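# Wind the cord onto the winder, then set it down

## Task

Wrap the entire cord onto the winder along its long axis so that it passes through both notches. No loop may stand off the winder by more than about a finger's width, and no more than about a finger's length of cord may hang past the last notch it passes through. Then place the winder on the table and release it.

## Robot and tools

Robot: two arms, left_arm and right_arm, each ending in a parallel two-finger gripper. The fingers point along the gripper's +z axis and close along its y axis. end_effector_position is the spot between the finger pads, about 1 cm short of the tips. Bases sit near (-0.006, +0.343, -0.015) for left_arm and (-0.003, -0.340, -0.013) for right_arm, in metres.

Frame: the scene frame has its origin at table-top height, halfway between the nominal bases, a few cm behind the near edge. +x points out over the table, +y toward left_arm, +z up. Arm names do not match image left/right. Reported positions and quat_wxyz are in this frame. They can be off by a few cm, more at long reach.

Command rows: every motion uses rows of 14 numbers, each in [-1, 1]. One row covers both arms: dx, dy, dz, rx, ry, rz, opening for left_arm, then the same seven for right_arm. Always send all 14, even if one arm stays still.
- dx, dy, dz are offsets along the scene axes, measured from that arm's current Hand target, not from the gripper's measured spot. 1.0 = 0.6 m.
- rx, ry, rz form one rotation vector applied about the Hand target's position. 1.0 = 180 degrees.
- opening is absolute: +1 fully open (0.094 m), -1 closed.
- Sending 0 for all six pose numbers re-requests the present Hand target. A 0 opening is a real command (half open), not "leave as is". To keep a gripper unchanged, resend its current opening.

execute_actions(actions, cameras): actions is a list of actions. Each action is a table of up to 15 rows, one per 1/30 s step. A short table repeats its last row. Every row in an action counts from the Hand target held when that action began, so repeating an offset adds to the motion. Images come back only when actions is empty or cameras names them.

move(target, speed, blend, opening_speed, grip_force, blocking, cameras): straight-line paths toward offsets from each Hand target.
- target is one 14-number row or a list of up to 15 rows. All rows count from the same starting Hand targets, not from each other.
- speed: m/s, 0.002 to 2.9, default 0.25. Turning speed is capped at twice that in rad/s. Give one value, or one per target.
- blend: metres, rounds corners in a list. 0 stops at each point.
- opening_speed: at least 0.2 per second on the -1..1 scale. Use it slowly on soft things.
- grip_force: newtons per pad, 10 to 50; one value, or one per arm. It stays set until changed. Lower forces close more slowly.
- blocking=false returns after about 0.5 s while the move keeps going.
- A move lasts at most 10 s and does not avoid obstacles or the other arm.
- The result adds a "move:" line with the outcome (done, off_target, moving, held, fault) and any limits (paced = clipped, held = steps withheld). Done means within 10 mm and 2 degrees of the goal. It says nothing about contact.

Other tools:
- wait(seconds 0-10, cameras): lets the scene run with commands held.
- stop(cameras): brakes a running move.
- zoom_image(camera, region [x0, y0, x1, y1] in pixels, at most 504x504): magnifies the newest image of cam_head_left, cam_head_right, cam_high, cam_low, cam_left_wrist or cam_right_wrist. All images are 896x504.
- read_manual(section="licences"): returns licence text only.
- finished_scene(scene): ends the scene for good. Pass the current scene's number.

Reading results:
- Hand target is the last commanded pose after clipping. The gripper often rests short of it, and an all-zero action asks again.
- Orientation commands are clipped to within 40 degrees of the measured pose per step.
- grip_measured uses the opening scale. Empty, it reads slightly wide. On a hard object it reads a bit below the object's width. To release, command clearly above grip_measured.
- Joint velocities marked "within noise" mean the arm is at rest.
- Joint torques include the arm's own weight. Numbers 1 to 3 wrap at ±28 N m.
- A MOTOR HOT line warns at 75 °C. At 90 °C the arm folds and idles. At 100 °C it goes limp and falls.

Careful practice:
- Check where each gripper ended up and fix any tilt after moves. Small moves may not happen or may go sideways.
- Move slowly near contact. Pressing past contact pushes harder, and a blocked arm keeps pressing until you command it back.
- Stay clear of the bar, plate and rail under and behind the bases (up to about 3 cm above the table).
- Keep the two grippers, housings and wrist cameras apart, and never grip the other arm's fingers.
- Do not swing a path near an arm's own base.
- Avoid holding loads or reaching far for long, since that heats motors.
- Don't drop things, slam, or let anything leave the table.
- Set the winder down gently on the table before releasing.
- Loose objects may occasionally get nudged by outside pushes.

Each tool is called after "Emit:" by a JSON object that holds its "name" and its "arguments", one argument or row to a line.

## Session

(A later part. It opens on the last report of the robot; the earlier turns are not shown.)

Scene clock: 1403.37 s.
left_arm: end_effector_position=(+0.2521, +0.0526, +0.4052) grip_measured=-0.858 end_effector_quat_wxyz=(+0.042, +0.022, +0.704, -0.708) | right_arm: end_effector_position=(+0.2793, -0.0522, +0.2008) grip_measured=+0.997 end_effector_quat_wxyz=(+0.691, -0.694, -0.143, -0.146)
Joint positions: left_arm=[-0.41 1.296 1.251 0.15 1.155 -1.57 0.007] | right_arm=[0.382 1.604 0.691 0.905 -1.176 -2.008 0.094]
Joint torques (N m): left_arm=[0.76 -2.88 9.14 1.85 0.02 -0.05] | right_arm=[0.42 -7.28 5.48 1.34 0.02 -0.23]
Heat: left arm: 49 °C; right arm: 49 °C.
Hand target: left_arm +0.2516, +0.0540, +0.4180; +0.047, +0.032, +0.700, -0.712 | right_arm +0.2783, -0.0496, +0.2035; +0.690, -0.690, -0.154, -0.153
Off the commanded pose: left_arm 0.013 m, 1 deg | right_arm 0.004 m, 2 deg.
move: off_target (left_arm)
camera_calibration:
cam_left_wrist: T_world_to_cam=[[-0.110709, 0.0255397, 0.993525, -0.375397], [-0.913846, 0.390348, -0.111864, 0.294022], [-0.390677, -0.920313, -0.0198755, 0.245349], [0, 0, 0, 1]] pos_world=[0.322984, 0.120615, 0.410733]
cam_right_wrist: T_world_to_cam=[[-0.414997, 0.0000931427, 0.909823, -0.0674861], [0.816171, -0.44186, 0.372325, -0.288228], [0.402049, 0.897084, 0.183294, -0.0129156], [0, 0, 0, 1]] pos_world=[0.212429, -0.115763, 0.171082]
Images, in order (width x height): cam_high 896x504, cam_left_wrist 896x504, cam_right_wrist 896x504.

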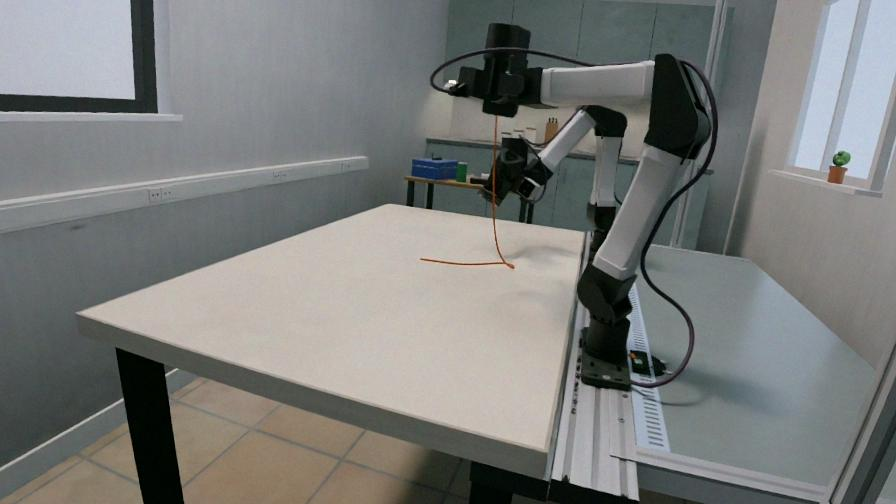

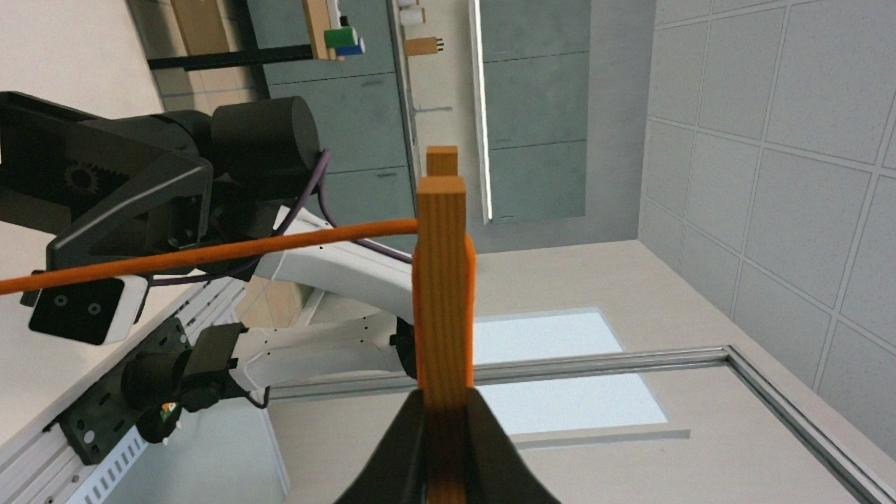

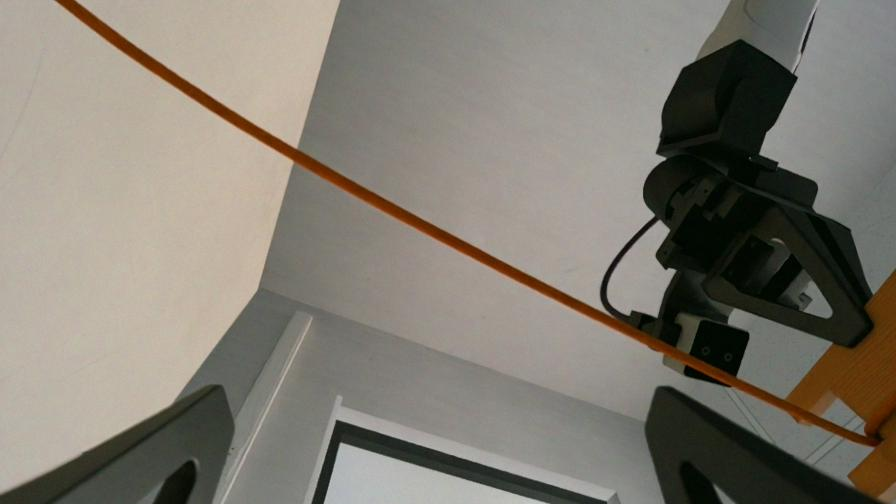

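Emit:
{"name": "move", "arguments": {
  "target": [
    [0,0,0,0,0,0,-0.93, -0.0138,0,-0.0033,0,0,0,1],
    [0,0,0,0,0,0,-0.93, -0.0138,0.1303,-0.0033,0,0,0,1],
    [0,0,0,0,0,0,-0.93, -0.0138,0.1303,-0.0033,0,0,0,-1]
  ],
  "speed": 0.18,
  "blend": [0.005,0,0],
  "opening_speed": 1.5,
  "cameras": ["cam_right_wrist","cam_left_wrist"]
}}

Scene clock: 1435.07 s.
left_arm: end_effector_position=(+0.2520, +0.0526, +0.4050) grip_measured=-0.858 end_effector_quat_wxyz=(+0.041, +0.021, +0.705, -0.708) | right_arm: end_effector_position=(+0.2656, +0.0237, +0.1968) grip_measured=-0.952 end_effector_quat_wxyz=(+0.688, -0.695, -0.148, -0.144)
Joint positions: left_arm=[-0.41 1.296 1.251 0.148 1.155 -1.57 0.007] | right_arm=[0.614 1.703 0.79 0.895 -0.951 -2.021 0.002]
Joint torques (N m): left_arm=[0.77 -2.92 9.11 1.87 0.01 -0.04] | right_arm=[0.08 -6.46 7.2 1.59 0.09 -0.15]
Heat: left arm: 53 °C; right arm: 47 °C.
Hand target: left_arm +0.2515, +0.0540, +0.4180; +0.047, +0.032, +0.699, -0.712 | right_arm +0.2700, +0.0285, +0.2013; +0.690, -0.690, -0.154, -0.153
Off the commanded pose: left_arm 0.013 m, 2 deg | right_arm 0.008 m, 1 deg.
move: off_target (left_arm); blend cut to 0.0042 m at target 1
camera_calibration:
cam_left_wrist: T_world_to_cam=[[-0.108544, 0.0247713, 0.993783, -0.375712], [-0.913935, 0.390791, -0.109564, 0.293006], [-0.391076, -0.920146, -0.0197787, 0.24541], [0, 0, 0, 1]] pos_world=[0.322981, 0.120616, 0.410333]
cam_right_wrist: T_world_to_cam=[[-0.419564, 0.00391681, 0.907717, -0.0680083], [0.817267, -0.433541, 0.379627, -0.243855], [0.395019, 0.901126, 0.178697, -0.07211], [0, 0, 0, 1]] pos_world=[0.199246, -0.0404745, 0.167192]
Images, in order (width x height): cam_left_wrist 896x504, cam_right_wrist 896x504.

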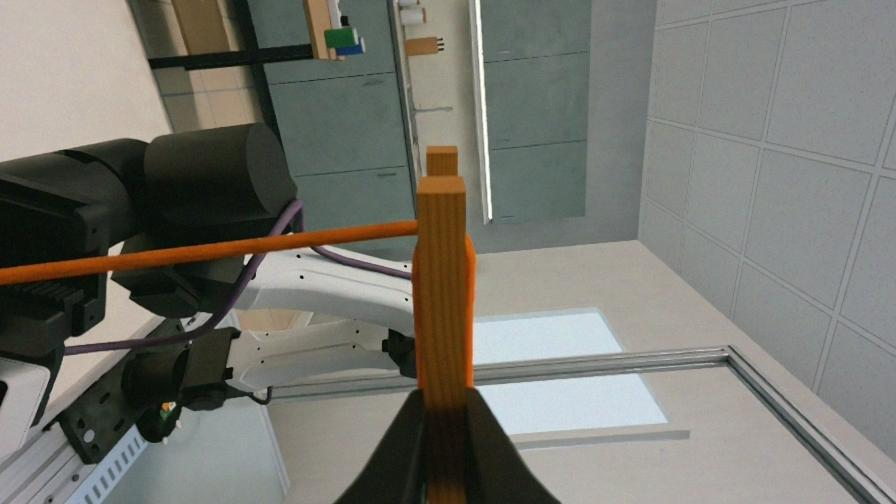

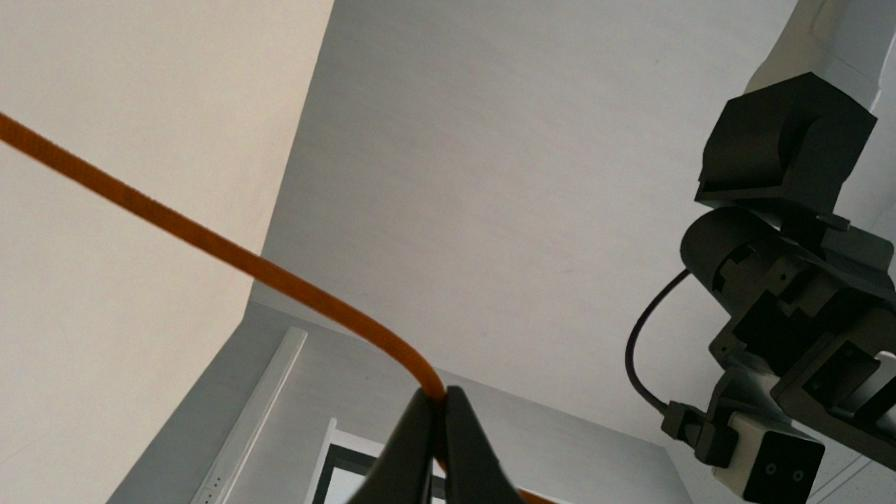

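Emit:
{"name": "move", "arguments": {
  "target": [
    [0,0,0,0,0,0,-0.93, -0.1385,-0.0028,0.067,0,0.1056,0,-1],
    [0,0,0,0,0,0,-0.93, -0.256,-0.0028,0.1962,0,0.2111,0,-1],
    [0,0,0,0,0,0,-0.93, -0.2977,-0.0028,0.332,0,0.30,0,-1],
    [0,0,0,0,0,0,-0.93, -0.291,-0.0028,0.387,0,0.3556,0,-1],
    [0,0,0,0,0,0,-0.93, -0.2468,-0.0028,0.4795,0,0.4611,0,-1]
  ],
  "speed": 0.3,
  "blend": [0.03,0.03,0.03,0.03,0],
  "cameras": ["cam_left_wrist","cam_head_right","cam_low"]
}}

Scene clock: 1486.97 s.
left_arm: end_effector_position=(+0.2520, +0.0526, +0.4039) grip_measured=-0.858 end_effector_quat_wxyz=(+0.038, +0.018, +0.706, -0.707) | right_arm: end_effector_position=(+0.1221, +0.0277, +0.4787) grip_measured=-0.952 end_effector_quat_wxyz=(+0.614, -0.623, +0.349, +0.337)
Joint positions: left_arm=[-0.41 1.296 1.251 0.14 1.156 -1.571 0.007] | right_arm=[1.031 1.254 1.576 -0.343 -0.523 -0.588 0.002]
Joint torques (N m): left_arm=[0.77 -2.92 9.1 1.95 0 -0.03] | right_arm=[-0.98 -2.73 7.69 1.74 -0.15 0.08]
Heat: left arm: 55 °C; right arm: 47 °C.
Hand target: left_arm +0.2516, +0.0540, +0.4179; +0.047, +0.032, +0.700, -0.712 | right_arm +0.1218, +0.0269, +0.4890; +0.619, -0.618, +0.342, +0.343
Off the commanded pose: left_arm 0.014 m, 2 deg | right_arm 0.010 m, 1 deg.
move: off_target (left_arm)
camera_calibration:
cam_left_wrist: T_world_to_cam=[[-0.101171, 0.0219647, 0.994627, -0.376695], [-0.914675, 0.391192, -0.101678, 0.289938], [-0.391324, -0.920047, -0.0194868, 0.245277], [0, 0, 0, 1]] pos_world=[0.323072, 0.120519, 0.40893]
Images, in order (width x height): cam_head_right 896x504, cam_low 896x504, cam_left_wrist 896x504.

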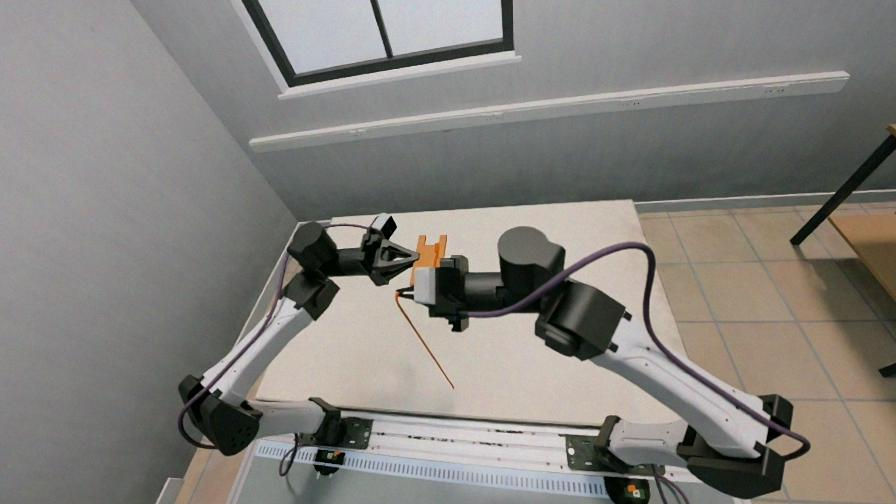

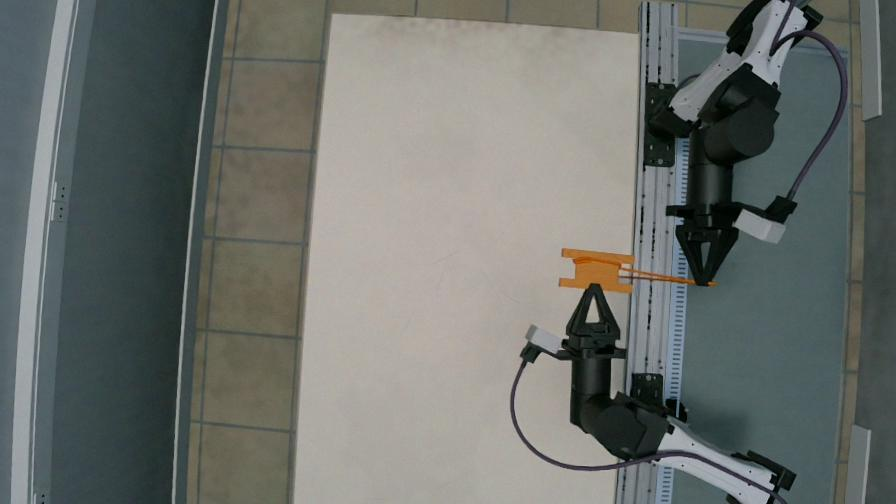

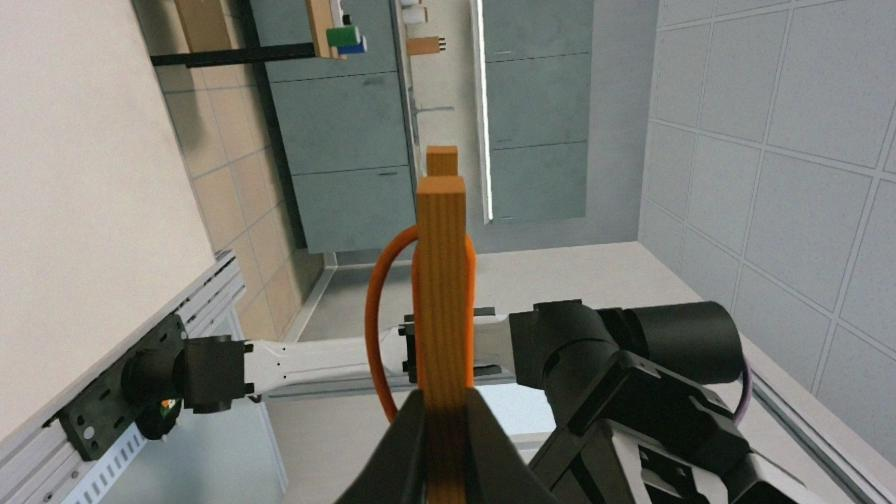

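Emit:
{"name": "move", "arguments": {
  "target": [
    [0,0,0,0,0,0,-0.93, 0.0798,-0.0628,0.0505,0,0.1056,0,-1],
    [0,0,0,0,0,0,-0.93, 0.1823,-0.1128,0.0555,0,0.2111,0,-1],
    [0,0,0,0,0,0,-0.93, 0.2725,-0.1162,0.0038,0,0.3222,0,-1],
    [0,0,0,0,0,0,-0.93, 0.3265,-0.1162,-0.0645,0,0.5944,0,-1],
    [0,0,0,0,0,0,-0.93, 0.3465,-0.1095,-0.1055,0,0.7889,0,-1]
  ],
  "speed": 0.3,
  "blend": [0.03,0.03,0.03,0.02,0],
  "cameras": ["cam_left_wrist","cam_head_right","cam_low","cam_right_wrist"]
}}

Scene clock: 1503.87 s.
left_arm: end_effector_position=(+0.2534, +0.0534, +0.4048) grip_measured=-0.858 end_effector_quat_wxyz=(+0.041, +0.017, +0.705, -0.708) | right_arm: end_effector_position=(+0.3223, -0.0364, +0.4259) grip_measured=-0.952 end_effector_quat_wxyz=(-0.131, +0.119, +0.700, +0.692)
Joint positions: left_arm=[-0.406 1.296 1.254 0.14 1.152 -1.571 0.007] | right_arm=[0.377 1.606 1.65 -0.067 -1.203 1.887 0.002]
Joint torques (N m): left_arm=[0.46 -2.95 8.96 1.95 0.05 -0.03] | right_arm=[-1.61 -7.21 5.71 1.74 0.09 -0.04]
Heat: left arm: 55 °C; right arm: 45 °C.
Hand target: left_arm +0.2516, +0.0540, +0.4179; +0.047, +0.032, +0.700, -0.712 | right_arm +0.3298, -0.0389, +0.4256; -0.122, +0.123, +0.696, +0.696
Off the commanded pose: left_arm 0.013 m, 2 deg | right_arm 0.008 m, 1 deg.
move: off_target (left_arm)
camera_calibration:
cam_left_wrist: T_world_to_cam=[[-0.10277, 0.0224718, 0.994451, -0.377099], [-0.916995, 0.385245, -0.103471, 0.292567], [-0.385432, -0.922541, -0.018985, 0.245036], [0, 0, 0, 1]] pos_world=[0.323973, 0.12182, 0.409931]
cam_right_wrist: T_world_to_cam=[[-0.332536, -0.0174239, -0.94293, 0.507346], [-0.838341, -0.452504, 0.304013, 0.161804], [-0.431977, 0.891592, 0.135867, 0.203211], [0, 0, 0, 1]] pos_world=[0.39214, -0.0991246, 0.401592]
Images, in order (width x height): cam_head_right 896x504, cam_low 896x504, cam_left_wrist 896x504, cam_right_wrist 896x504.

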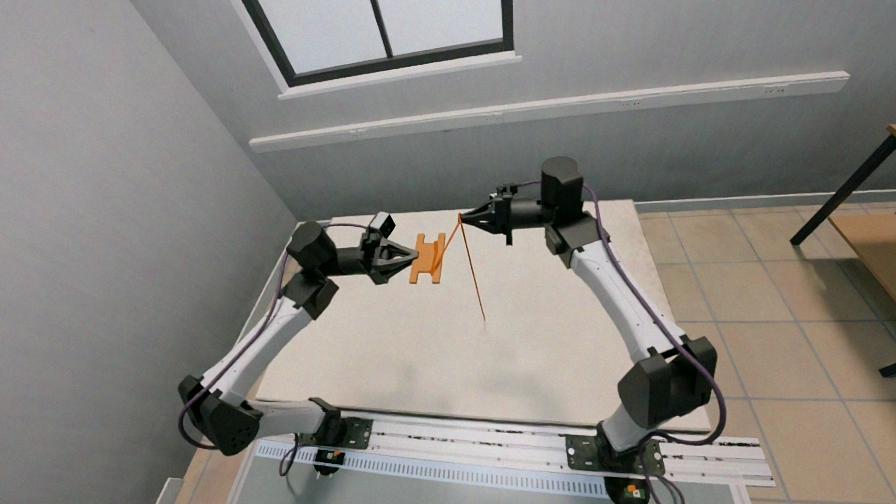

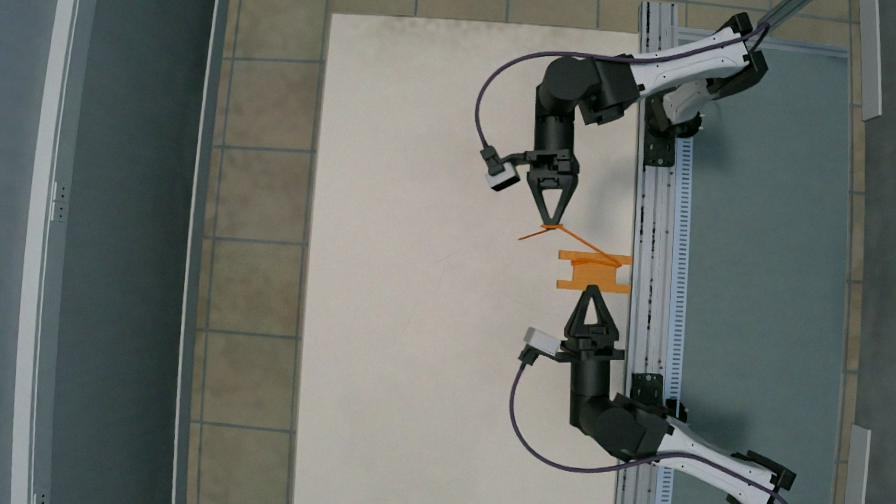

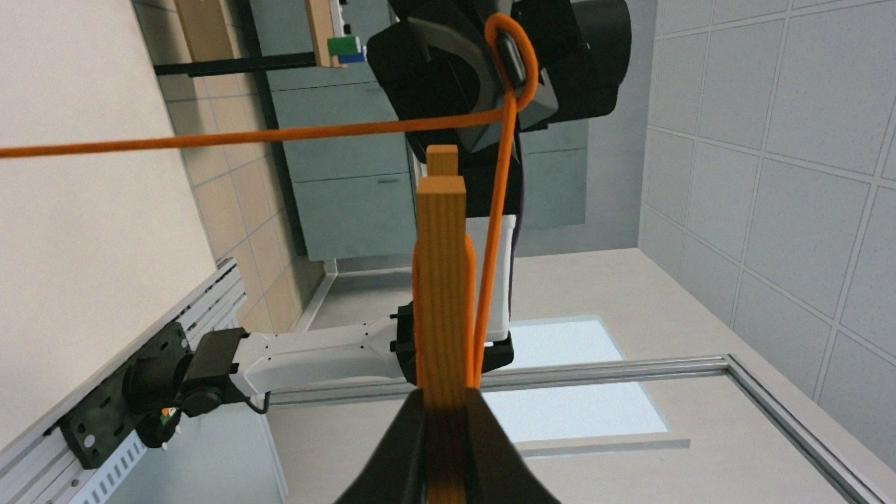

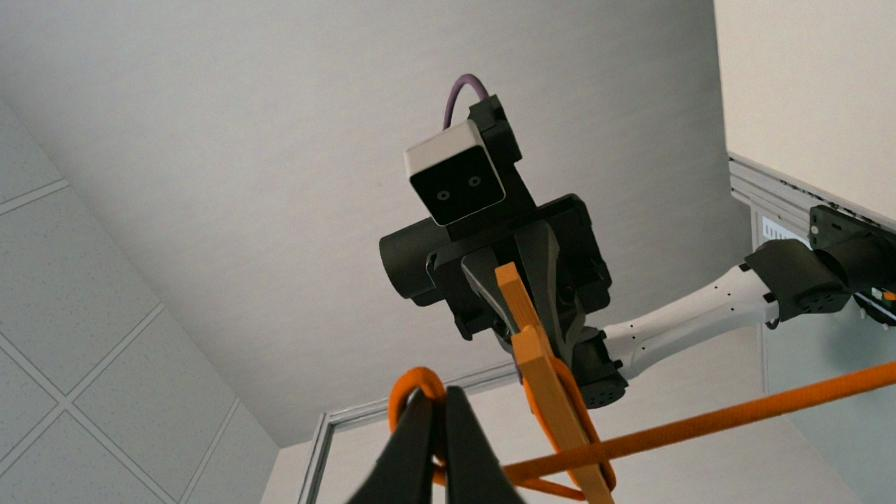

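Emit:
{"name": "move", "arguments": {
  "target": [
    [0,0,0,0,0,0,-0.93, -0.0013,0.1065,0.0207,0,0.0,0,-1],
    [0,0,0,0,0,0,-0.93, 0.002,0.1065,-0.0293,0,0.028,0,-1],
    [0,0,0,0,0,0,-0.93, -0.0222,0.1065,-0.096,0,0.028,0,-1],
    [0,0,0,0,0,0,-0.93, -0.068,0.1065,-0.136,0,0.028,0,-1]
  ],
  "speed": 0.18,
  "blend": [0.01,0.015,0.015,0],
  "cameras": ["cam_left_wrist","cam_right_wrist","cam_low"]
}}

Scene clock: 1519.07 s.
left_arm: end_effector_position=(+0.2588, +0.0533, +0.3915) grip_measured=-0.858 end_effector_quat_wxyz=(+0.017, -0.009, +0.716, -0.698) | right_arm: end_effector_position=(+0.2949, +0.0258, +0.3376) grip_measured=-0.952 end_effector_quat_wxyz=(-0.156, +0.156, +0.693, +0.686)
Joint positions: left_arm=[-0.401 1.312 1.254 0.084 1.157 -1.575 0.007] | right_arm=[0.574 1.584 1.272 0.293 -0.99 1.981 0.002]
Joint torques (N m): left_arm=[-0.03 -4.53 8.85 2.52 0.04 0.08] | right_arm=[0.51 -10.4 5.3 1.67 0.09 -0.12]
Heat: left arm: 53 °C; right arm: 47 °C.
Hand target: left_arm +0.2516, +0.0539, +0.4178; +0.047, +0.032, +0.700, -0.712 | right_arm +0.2888, +0.0251, +0.3442; -0.153, +0.153, +0.690, +0.690
Off the commanded pose: left_arm 0.027 m, 6 deg | right_arm 0.009 m, 1 deg.
move: off_target (left_arm)
camera_calibration:
cam_left_wrist: T_world_to_cam=[[-0.0323766, -0.00458747, 0.999465, -0.382075], [-0.922631, 0.384657, -0.0281221, 0.268223], [-0.384322, -0.923048, -0.0166864, 0.245579], [0, 0, 0, 1]] pos_world=[0.329482, 0.121755, 0.393511]
cam_right_wrist: T_world_to_cam=[[-0.41512, -0.0142786, -0.909655, 0.429143], [-0.815462, -0.437468, 0.379002, 0.161419], [-0.403357, 0.89912, 0.169958, 0.127659], [0, 0, 0, 1]] pos_world=[0.361269, -0.0380376, 0.307497]
Images, in order (width x height): cam_low 896x504, cam_left_wrist 896x504, cam_right_wrist 896x504.

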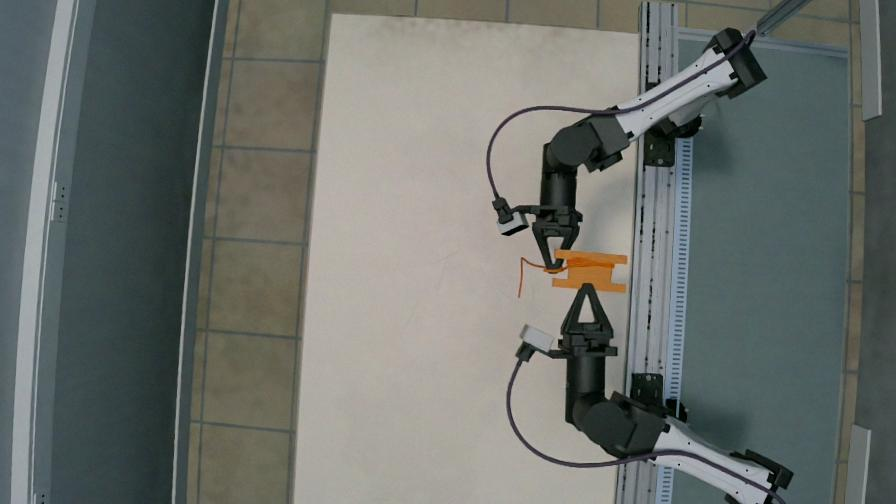

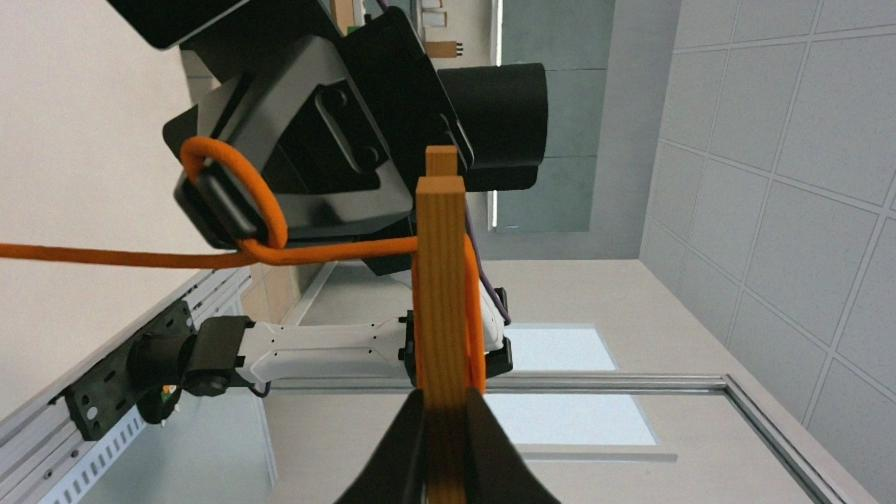

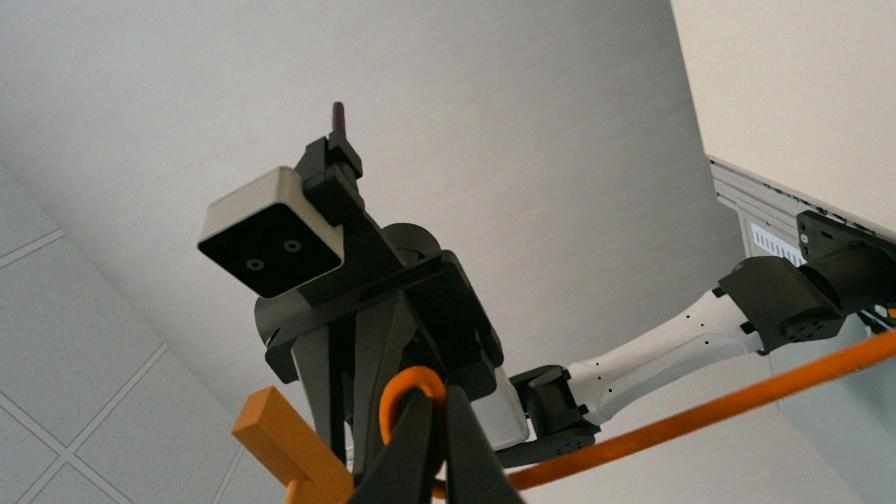

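Emit:
{"name": "move", "arguments": {
  "target": [
    [0,0,0,0,0,0,-0.93, 0,0,0.0167,0,0,0,-1],
    [0,0,0,0,0,0,-0.93, 0,0,0.0167,0,0,0,-0.3],
    [0,0,0,0,0,0,-0.93, 0,-0.1168,0.0167,0,0,0,-0.3],
    [0,0,0,0,0,0,-0.93, -0.0147,-0.1218,-0.1153,0,-0.639,0,-0.3],
    [0,0,0,0,0,0,-0.93, -0.0313,-0.1152,-0.2362,0,0.722,0,1]
  ],
  "speed": [0.15,0.15,0.2,0.5,0.5],
  "blend": [0,0,0.01,0.01,0],
  "opening_speed": 1.5,
  "cameras": ["cam_left_wrist","cam_right_wrist","cam_high"]
}}

Scene clock: 1541.27 s.
left_arm: end_effector_position=(+0.2587, +0.0532, +0.3957) grip_measured=-0.858 end_effector_quat_wxyz=(+0.026, +0.001, +0.712, -0.702) | right_arm: end_effector_position=(+0.2713, -0.0466, +0.2023) grip_measured=+0.997 end_effector_quat_wxyz=(+0.691, -0.692, -0.147, -0.149)
Joint positions: left_arm=[-0.401 1.312 1.254 0.112 1.157 -1.575 0.007] | right_arm=[0.41 1.582 0.673 0.905 -1.149 -2.014 0.094]
Joint torques (N m): left_arm=[-0.08 -4.38 8.87 2.25 0.03 0.04] | right_arm=[0.47 -6.58 5.37 1.37 -0.01 -0.16]
Heat: left arm: 52 °C; right arm: 50 °C.
Hand target: left_arm +0.2516, +0.0539, +0.4178; +0.047, +0.032, +0.700, -0.712 | right_arm +0.2701, -0.0442, +0.2024; +0.690, -0.691, -0.153, -0.153
Off the commanded pose: left_arm 0.023 m, 5 deg | right_arm 0.003 m, 1 deg.
move: off_target (left_arm); target 2's new opening was sent with right_arm's hand 0.018 m and 1 deg from that target
camera_calibration:
cam_left_wrist: T_world_to_cam=[[-0.0589406, 0.00602373, 0.998243, -0.379434], [-0.921164, 0.385019, -0.0567129, 0.27923], [-0.384684, -0.922889, -0.0171444, 0.24582], [0, 0, 0, 1]] pos_world=[0.329416, 0.121641, 0.398818]
cam_right_wrist: T_world_to_cam=[[-0.423416, -0.00144028, 0.905934, -0.0691814], [0.81305, -0.441678, 0.379302, -0.280322], [0.399585, 0.897173, 0.188185, -0.015327], [0, 0, 0, 1]] pos_world=[0.204748, -0.110161, 0.171885]
Images, in order (width x height): cam_high 896x504, cam_left_wrist 896x504, cam_right_wrist 896x504.

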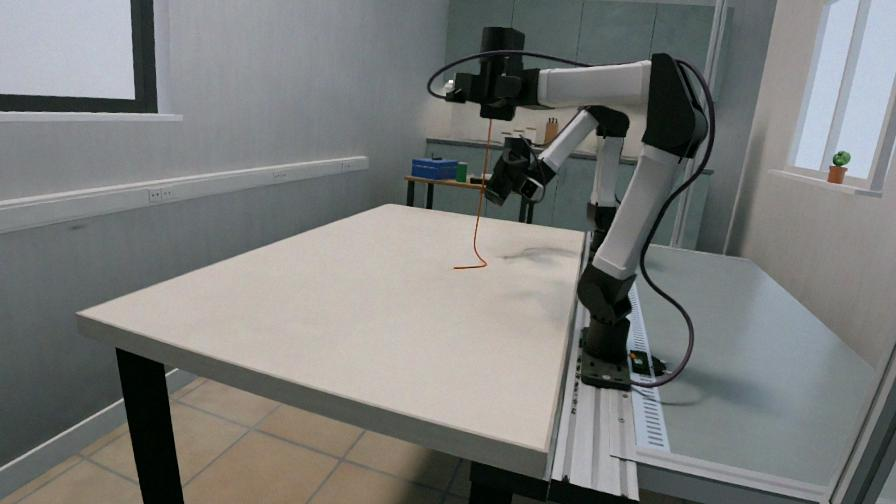

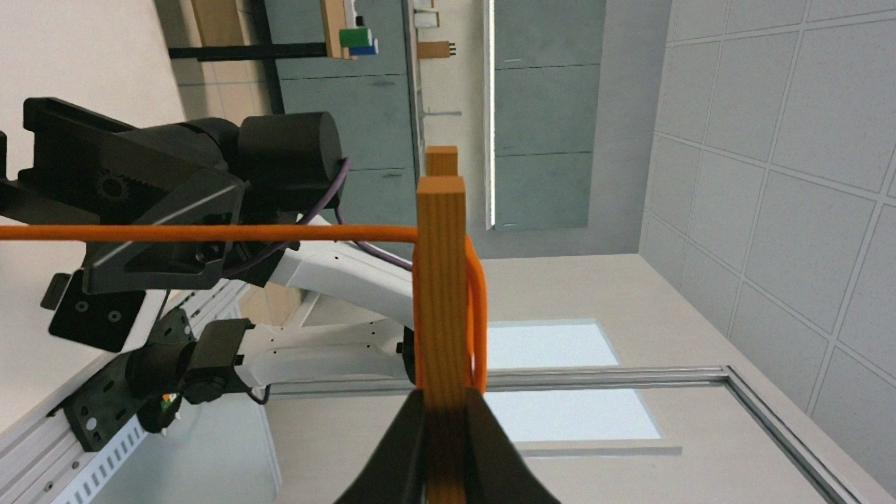

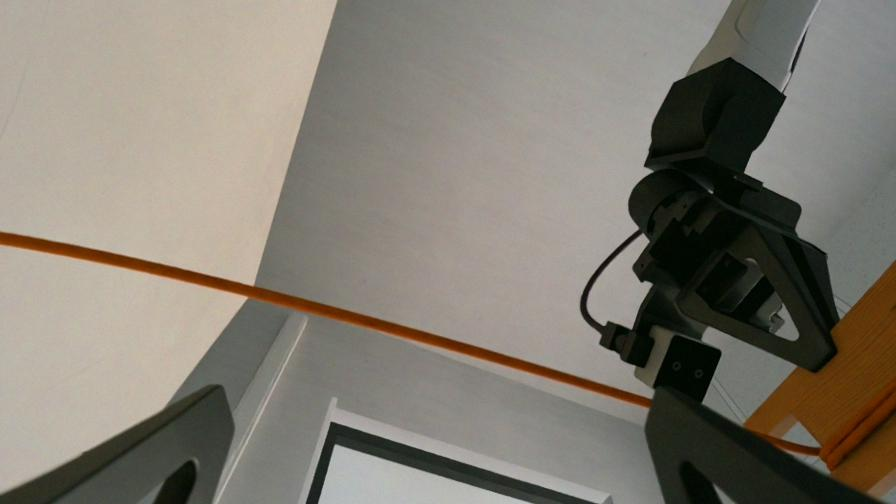

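Emit:
{"name": "move", "arguments": {
  "target": [
    [0,0,0,0,0,0,-0.93, 0.0548,0,-0.0165,0,0,0,1],
    [0,0,0,0,0,0,-0.93, 0.0548,0.125,-0.0165,0,0,0,1],
    [0,0,0,0,0,0,-0.93, 0.0548,0.125,-0.0165,0,0,0,-1]
  ],
  "speed": 0.18,
  "blend": [0.005,0,0],
  "opening_speed": 1.5,
  "cameras": ["cam_right_wrist","cam_left_wrist"]
}}

Scene clock: 1554.87 s.
left_arm: end_effector_position=(+0.2587, +0.0532, +0.3957) grip_measured=-0.858 end_effector_quat_wxyz=(+0.026, +0.001, +0.712, -0.702) | right_arm: end_effector_position=(+0.2976, +0.0267, +0.1893) grip_measured=-0.951 end_effector_quat_wxyz=(+0.689, -0.694, -0.148, -0.144)
Joint positions: left_arm=[-0.401 1.312 1.254 0.112 1.157 -1.575 0.007] | right_arm=[0.567 1.818 0.897 0.906 -1 -2.018 0.002]
Joint torques (N m): left_arm=[-0.01 -4.4 8.85 2.25 0.02 0.04] | right_arm=[-0.2 -7.83 7.16 1.54 0.01 -0.15]
Heat: left arm: 52 °C; right arm: 49 °C.
Hand target: left_arm +0.2516, +0.0539, +0.4178; +0.047, +0.032, +0.700, -0.712 | right_arm +0.3029, +0.0309, +0.1925; +0.690, -0.691, -0.154, -0.153
Off the commanded pose: left_arm 0.023 m, 5 deg | right_arm 0.007 m, 1 deg.
move: off_target (left_arm)
camera_calibration:
cam_left_wrist: T_world_to_cam=[[-0.0589406, 0.00602373, 0.998243, -0.379434], [-0.921164, 0.385019, -0.0567129, 0.27923], [-0.384684, -0.922889, -0.0171444, 0.24582], [0, 0, 0, 1]] pos_world=[0.329416, 0.121641, 0.398818]
cam_right_wrist: T_world_to_cam=[[-0.418722, 0.0010251, 0.908114, -0.0480659], [0.818565, -0.432582, 0.37792, -0.266056], [0.393221, 0.901594, 0.180293, -0.0859282], [0, 0, 0, 1]] pos_world=[0.231446, -0.0375694, 0.159689]
Images, in order (width x height): cam_left_wrist 896x504, cam_right_wrist 896x504.

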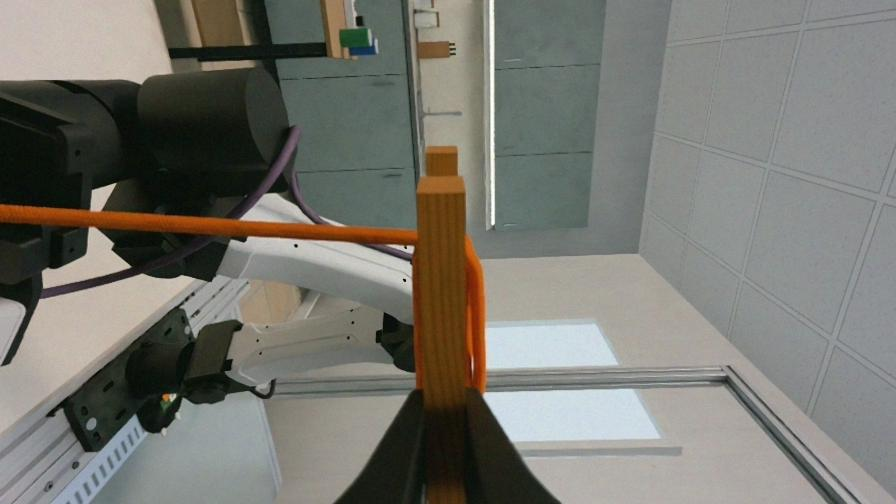

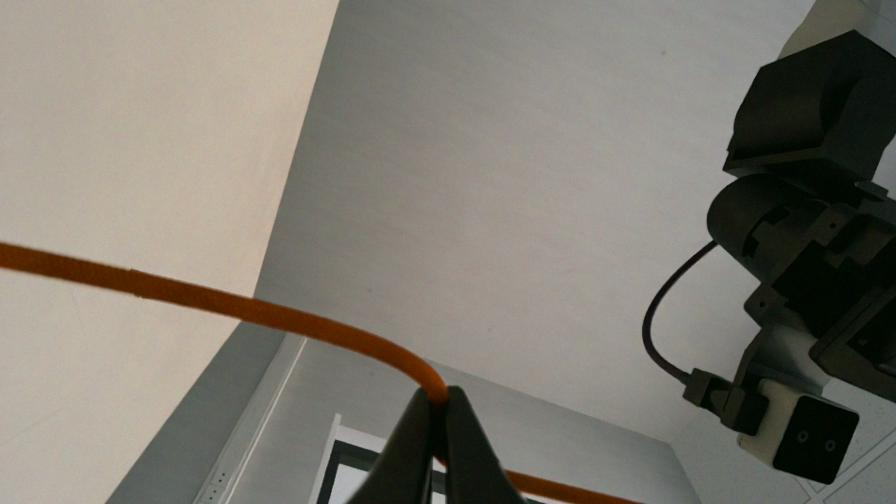

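Emit:
{"name": "move", "arguments": {
  "target": [
    [0,0,0,0,0,0,-0.93, -0.1882,-0.0065,0.0642,0,0.1056,0,-1],
    [0,0,0,0,0,0,-0.93, -0.307,-0.0082,0.1883,0,0.2111,0,-1],
    [0,0,0,0,0,0,-0.93, -0.3507,-0.0082,0.3242,0,0.30,0,-1],
    [0,0,0,0,0,0,-0.93, -0.3455,-0.0082,0.3808,0,0.3556,0,-1],
    [0,0,0,0,0,0,-0.93, -0.3003,-0.0082,0.4742,0,0.4611,0,-1],
    [0,0,0,0,0,0,-0.93, -0.2103,-0.0715,0.5308,0,0.5667,0,-1],
    [0,0,0,0,0,0,-0.93, -0.1065,-0.1215,0.5308,0,0.6722,0,-1],
    [0,0,0,0,0,0,-0.93, -0.0148,-0.1248,0.4775,0,0.7833,0,-1],
    [0,0,0,0,0,0,-0.93, 0.0402,-0.1248,0.4092,0,-0.9444,0,-1],
    [0,0,0,0,0,0,-0.93, 0.0618,-0.1198,0.3675,0,-0.75,0,-1]
  ],
  "speed": 0.35,
  "blend": [0.03,0.03,0.03,0.03,0.03,0.03,0.03,0.03,0.02,0],
  "cameras": ["cam_left_wrist","cam_right_wrist","cam_low"]
}}

Scene clock: 1584.03 s.
left_arm: end_effector_position=(+0.2600, +0.0532, +0.3963) grip_measured=-0.858 end_effector_quat_wxyz=(+0.030, +0.000, +0.711, -0.702) | right_arm: end_effector_position=(+0.3315, -0.0371, +0.4132) grip_measured=-0.951 end_effector_quat_wxyz=(-0.133, +0.117, +0.700, +0.692)
Joint positions: left_arm=[-0.401 1.312 1.254 0.116 1.15 -1.575 0.007] | right_arm=[0.364 1.629 1.622 -0.013 -1.222 1.889 0.002]
Joint torques (N m): left_arm=[-0.06 -4.33 8.85 2.21 0.11 0.05] | right_arm=[-1.94 -7.64 5.55 1.8 0.16 0]
Heat: left arm: 52 °C; right arm: 48 °C.
Hand target: left_arm +0.2516, +0.0539, +0.4179; +0.047, +0.032, +0.700, -0.712 | right_arm +0.3400, -0.0410, +0.4130; -0.122, +0.123, +0.696, +0.697
Off the commanded pose: left_arm 0.023 m, 4 deg | right_arm 0.009 m, 2 deg.
move: off_target (left_arm)
camera_calibration:
cam_left_wrist: T_world_to_cam=[[-0.0629758, 0.00743353, 0.997987, -0.378933], [-0.923796, 0.377976, -0.0611095, 0.28318], [-0.37767, -0.925786, -0.0169363, 0.244614], [0, 0, 0, 1]] pos_world=[0.33012, 0.122241, 0.399619]
cam_right_wrist: T_world_to_cam=[[-0.332374, -0.0183981, -0.942968, 0.498414], [-0.835411, -0.458294, 0.303405, 0.172115], [-0.437739, 0.88861, 0.136955, 0.210856], [0, 0, 0, 1]] pos_world=[0.401747, -0.09932, 0.38889]
Images, in order (width x height): cam_low 896x504, cam_left_wrist 896x504, cam_right_wrist 896x504.

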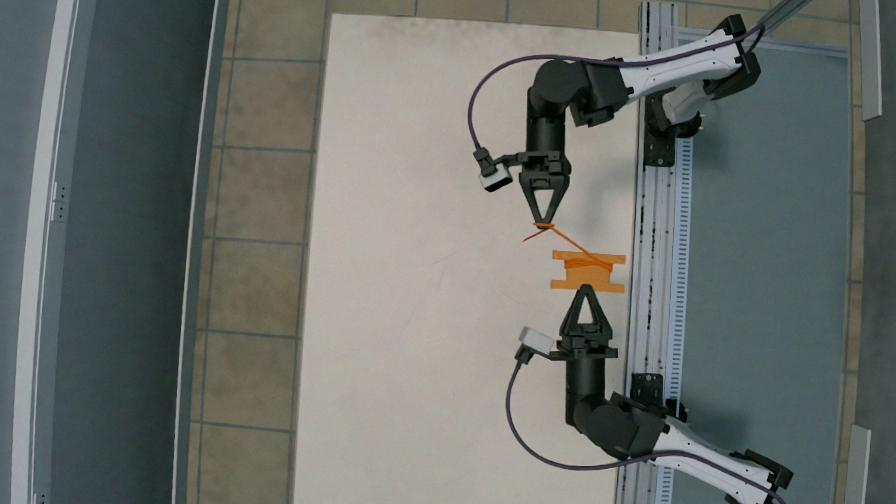

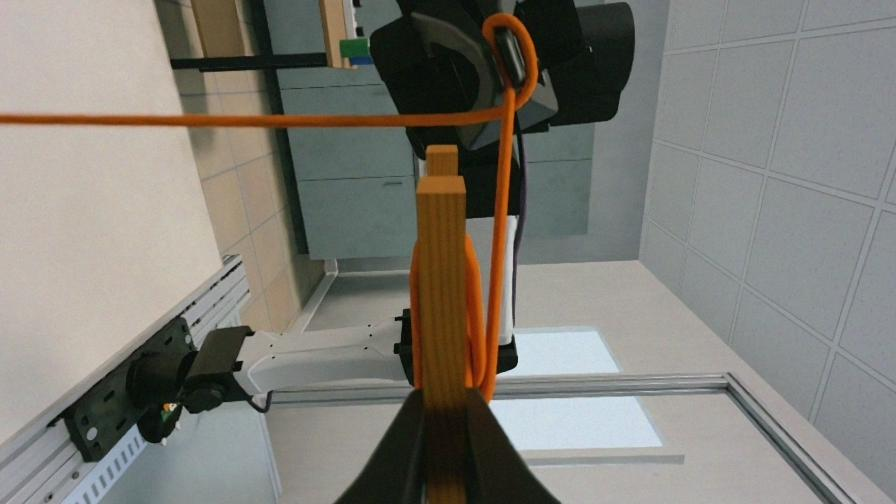

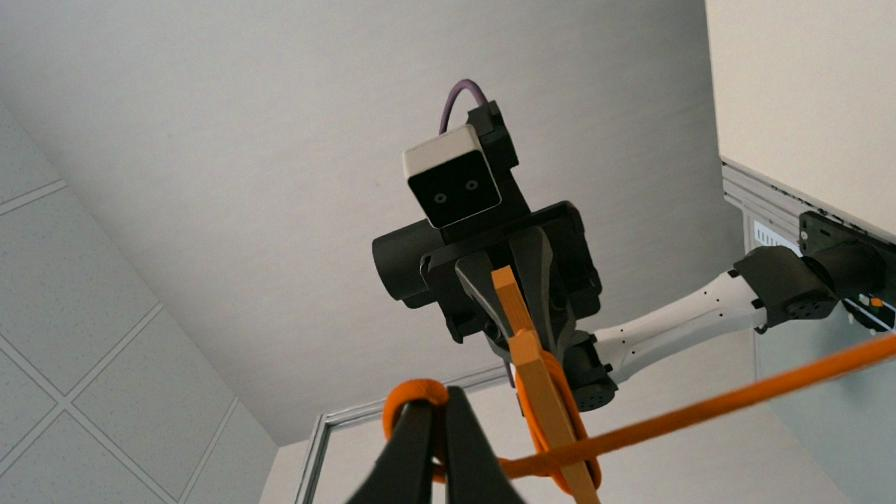

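Emit:
{"name": "move", "arguments": {
  "target": [
    [0,0,0,0,0,0,-0.93, -0.0067,0.11,0.0233,0,0.0,0,-1],
    [0,0,0,0,0,0,-0.93, -0.0033,0.11,-0.0267,0,0.028,0,-1],
    [0,0,0,0,0,0,-0.93, -0.0275,0.11,-0.0933,0,0.028,0,-1],
    [0,0,0,0,0,0,-0.93, -0.0733,0.11,-0.13,0,0.028,0,-1],
    [0,0,0,0,0,0,-0.93, -0.0733,0.11,-0.1133,0,0.028,0,-1],
    [0,0,0,0,0,0,-0.93, -0.0733,0.11,-0.1133,0,0.028,0,-0.3],
    [0,0,0,0,0,0,-0.93, -0.0733,-0.0067,-0.1133,0,0.028,0,-0.3]
  ],
  "speed": [0.2,0.2,0.2,0.18,0.15,0.15,0.2],
  "blend": [0.01,0.015,0.015,0,0,0,0],
  "opening_speed": 1.5,
  "cameras": ["cam_left_wrist","cam_right_wrist"]
}}

Scene clock: 1601.30 s.
left_arm: end_effector_position=(+0.2608, +0.0533, +0.3943) grip_measured=-0.858 end_effector_quat_wxyz=(+0.026, -0.002, +0.712, -0.701) | right_arm: end_effector_position=(+0.3061, -0.0401, +0.3315) grip_measured=-0.303 end_effector_quat_wxyz=(-0.159, +0.169, +0.692, +0.684)
Joint positions: left_arm=[-0.399 1.316 1.254 0.112 1.155 -1.577 0.007] | right_arm=[0.389 1.497 1.174 0.286 -1.161 1.985 0.033]
Joint torques (N m): left_arm=[-0.21 -4.74 8.84 2.26 0.04 0.06] | right_arm=[-0.72 -11.08 5.65 1.52 -0.18 -0.12]
Heat: left arm: 52 °C; right arm: 49 °C.
Hand target: left_arm +0.2516, +0.0540, +0.4179; +0.047, +0.032, +0.700, -0.712 | right_arm +0.2960, -0.0450, +0.3450; -0.153, +0.154, +0.690, +0.690
Off the commanded pose: left_arm 0.025 m, 5 deg | right_arm 0.018 m, 2 deg.
move: off_target (left_arm, right_arm); target 6's new opening was sent with right_arm's hand 0.015 m and 1 deg from that target
camera_calibration:
cam_left_wrist: T_world_to_cam=[[-0.0536145, 0.0043348, 0.998552, -0.379318], [-0.922961, 0.38147, -0.0512119, 0.279419], [-0.38114, -0.924371, -0.0164515, 0.245454], [0, 0, 0, 1]] pos_world=[0.331109, 0.121945, 0.397116]
cam_right_wrist: T_world_to_cam=[[-0.436037, -0.0130681, -0.899834, 0.430549], [-0.812286, -0.424696, 0.399781, 0.136656], [-0.38738, 0.905242, 0.174568, 0.186259], [0, 0, 0, 1]] pos_world=[0.370891, -0.104946, 0.300275]
Images, in order (width x height): cam_left_wrist 896x504, cam_right_wrist 896x504.

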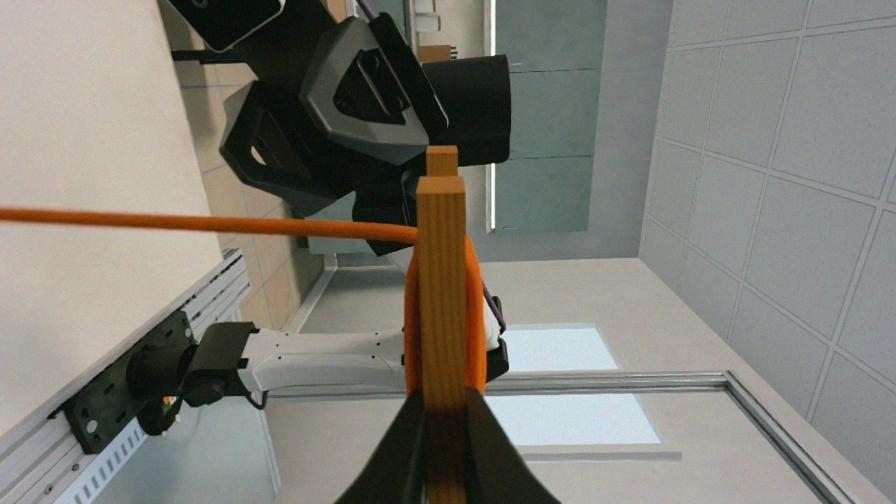

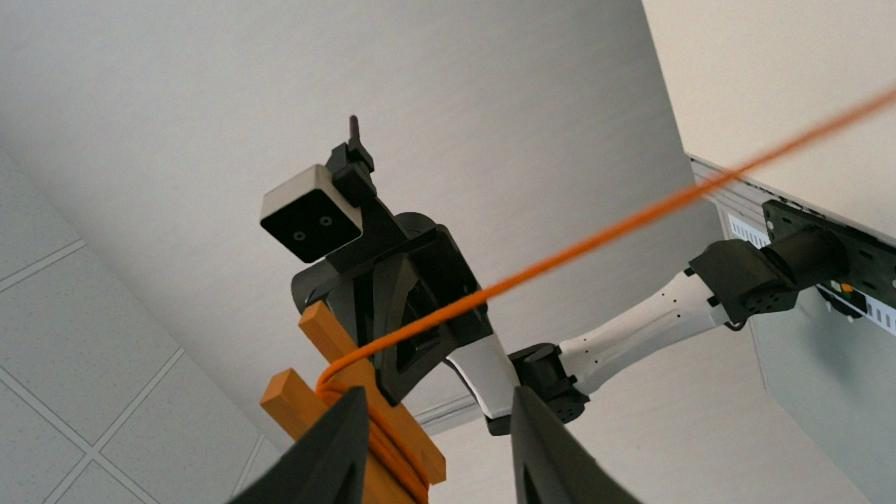

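Emit:
{"name": "move", "arguments": {
  "target": [
    [0,0,0,0,0,0,-0.93, 0.0067,-0.005,-0.1333,0,-0.639,0,-0.3],
    [0,0,0,0,0,0,-0.93, 0.0067,0.0033,-0.2617,0,0.722,0,1]
  ],
  "speed": 0.5,
  "blend": [0.01,0],
  "cameras": ["cam_left_wrist","cam_right_wrist","cam_high"]
}}

Scene clock: 1618.10 s.
left_arm: end_effector_position=(+0.2608, +0.0533, +0.3943) grip_measured=-0.858 end_effector_quat_wxyz=(+0.026, -0.002, +0.712, -0.701) | right_arm: end_effector_position=(+0.3014, -0.0448, +0.1870) grip_measured=+0.997 end_effector_quat_wxyz=(+0.691, -0.693, -0.144, -0.147)
Joint positions: left_arm=[-0.399 1.316 1.254 0.112 1.155 -1.577 0.007] | right_arm=[0.377 1.726 0.759 0.962 -1.18 -2.009 0.094]
Joint torques (N m): left_arm=[-0.24 -4.77 8.8 2.27 0.05 0.05] | right_arm=[0.14 -7.83 4.92 1.41 0 -0.26]
Heat: left arm: 52 °C; right arm: 49 °C.
Hand target: left_arm +0.2516, +0.0540, +0.4179; +0.047, +0.032, +0.700, -0.712 | right_arm +0.3000, -0.0430, +0.1880; +0.690, -0.691, -0.154, -0.153
Off the commanded pose: left_arm 0.025 m, 5 deg | right_arm 0.002 m, 1 deg.
move: off_target (left_arm)
camera_calibration:
cam_left_wrist: T_world_to_cam=[[-0.0536145, 0.0043348, 0.998552, -0.379318], [-0.922961, 0.38147, -0.0512119, 0.279419], [-0.38114, -0.924371, -0.0164515, 0.245454], [0, 0, 0, 1]] pos_world=[0.331109, 0.121945, 0.397116]
cam_right_wrist: T_world_to_cam=[[-0.417308, -0.0000487009, 0.908765, -0.0449256], [0.814743, -0.442985, 0.374109, -0.297727], [0.402552, 0.896529, 0.184901, -0.0263554], [0, 0, 0, 1]] pos_world=[0.234433, -0.108263, 0.157082]
Images, in order (width x height): cam_high 896x504, cam_left_wrist 896x504, cam_right_wrist 896x504.

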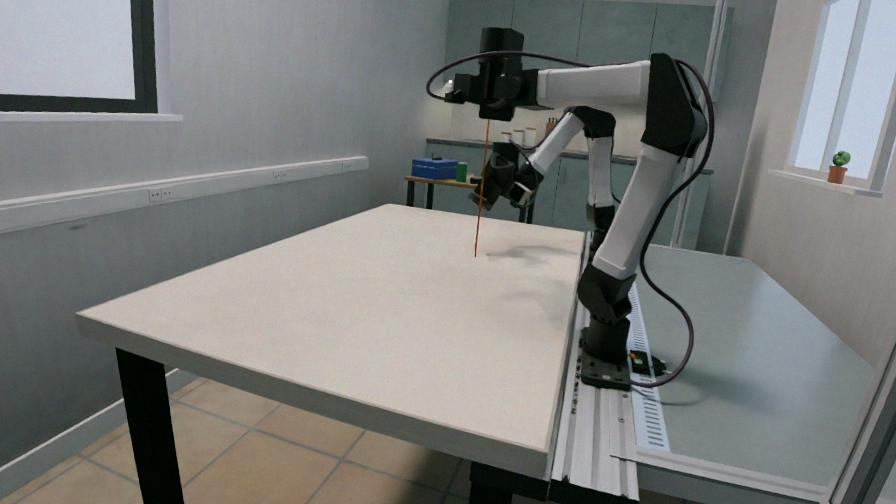

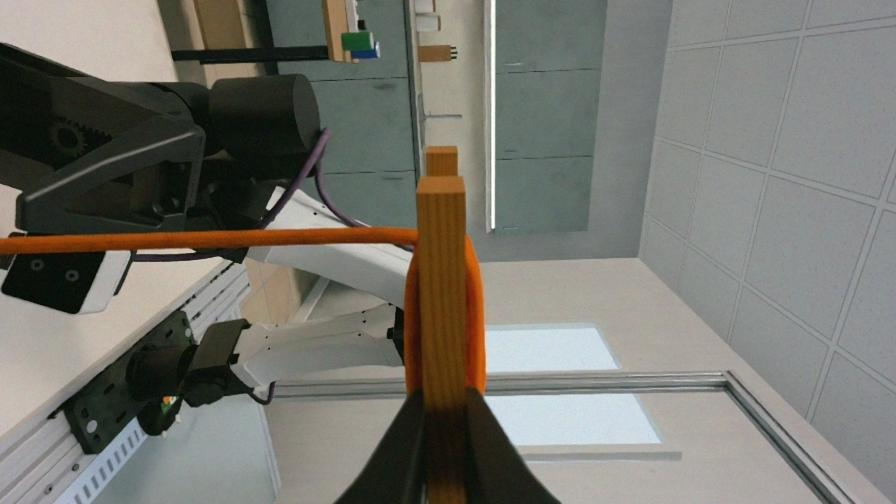

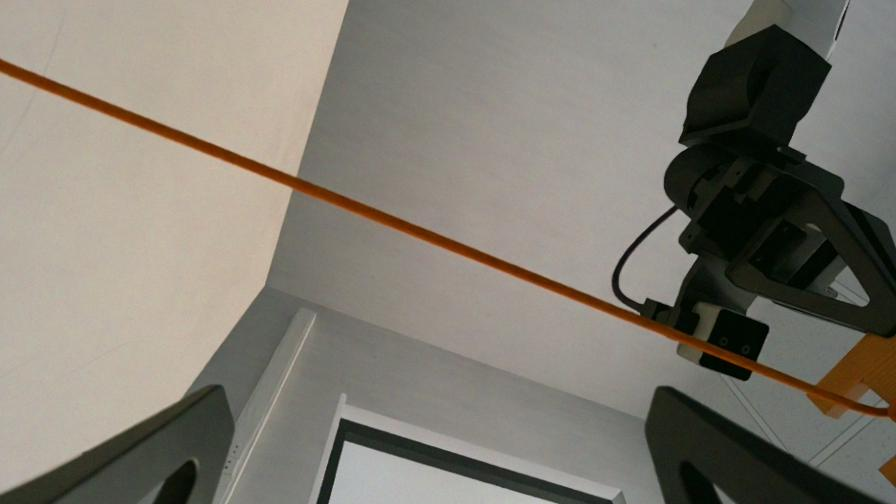

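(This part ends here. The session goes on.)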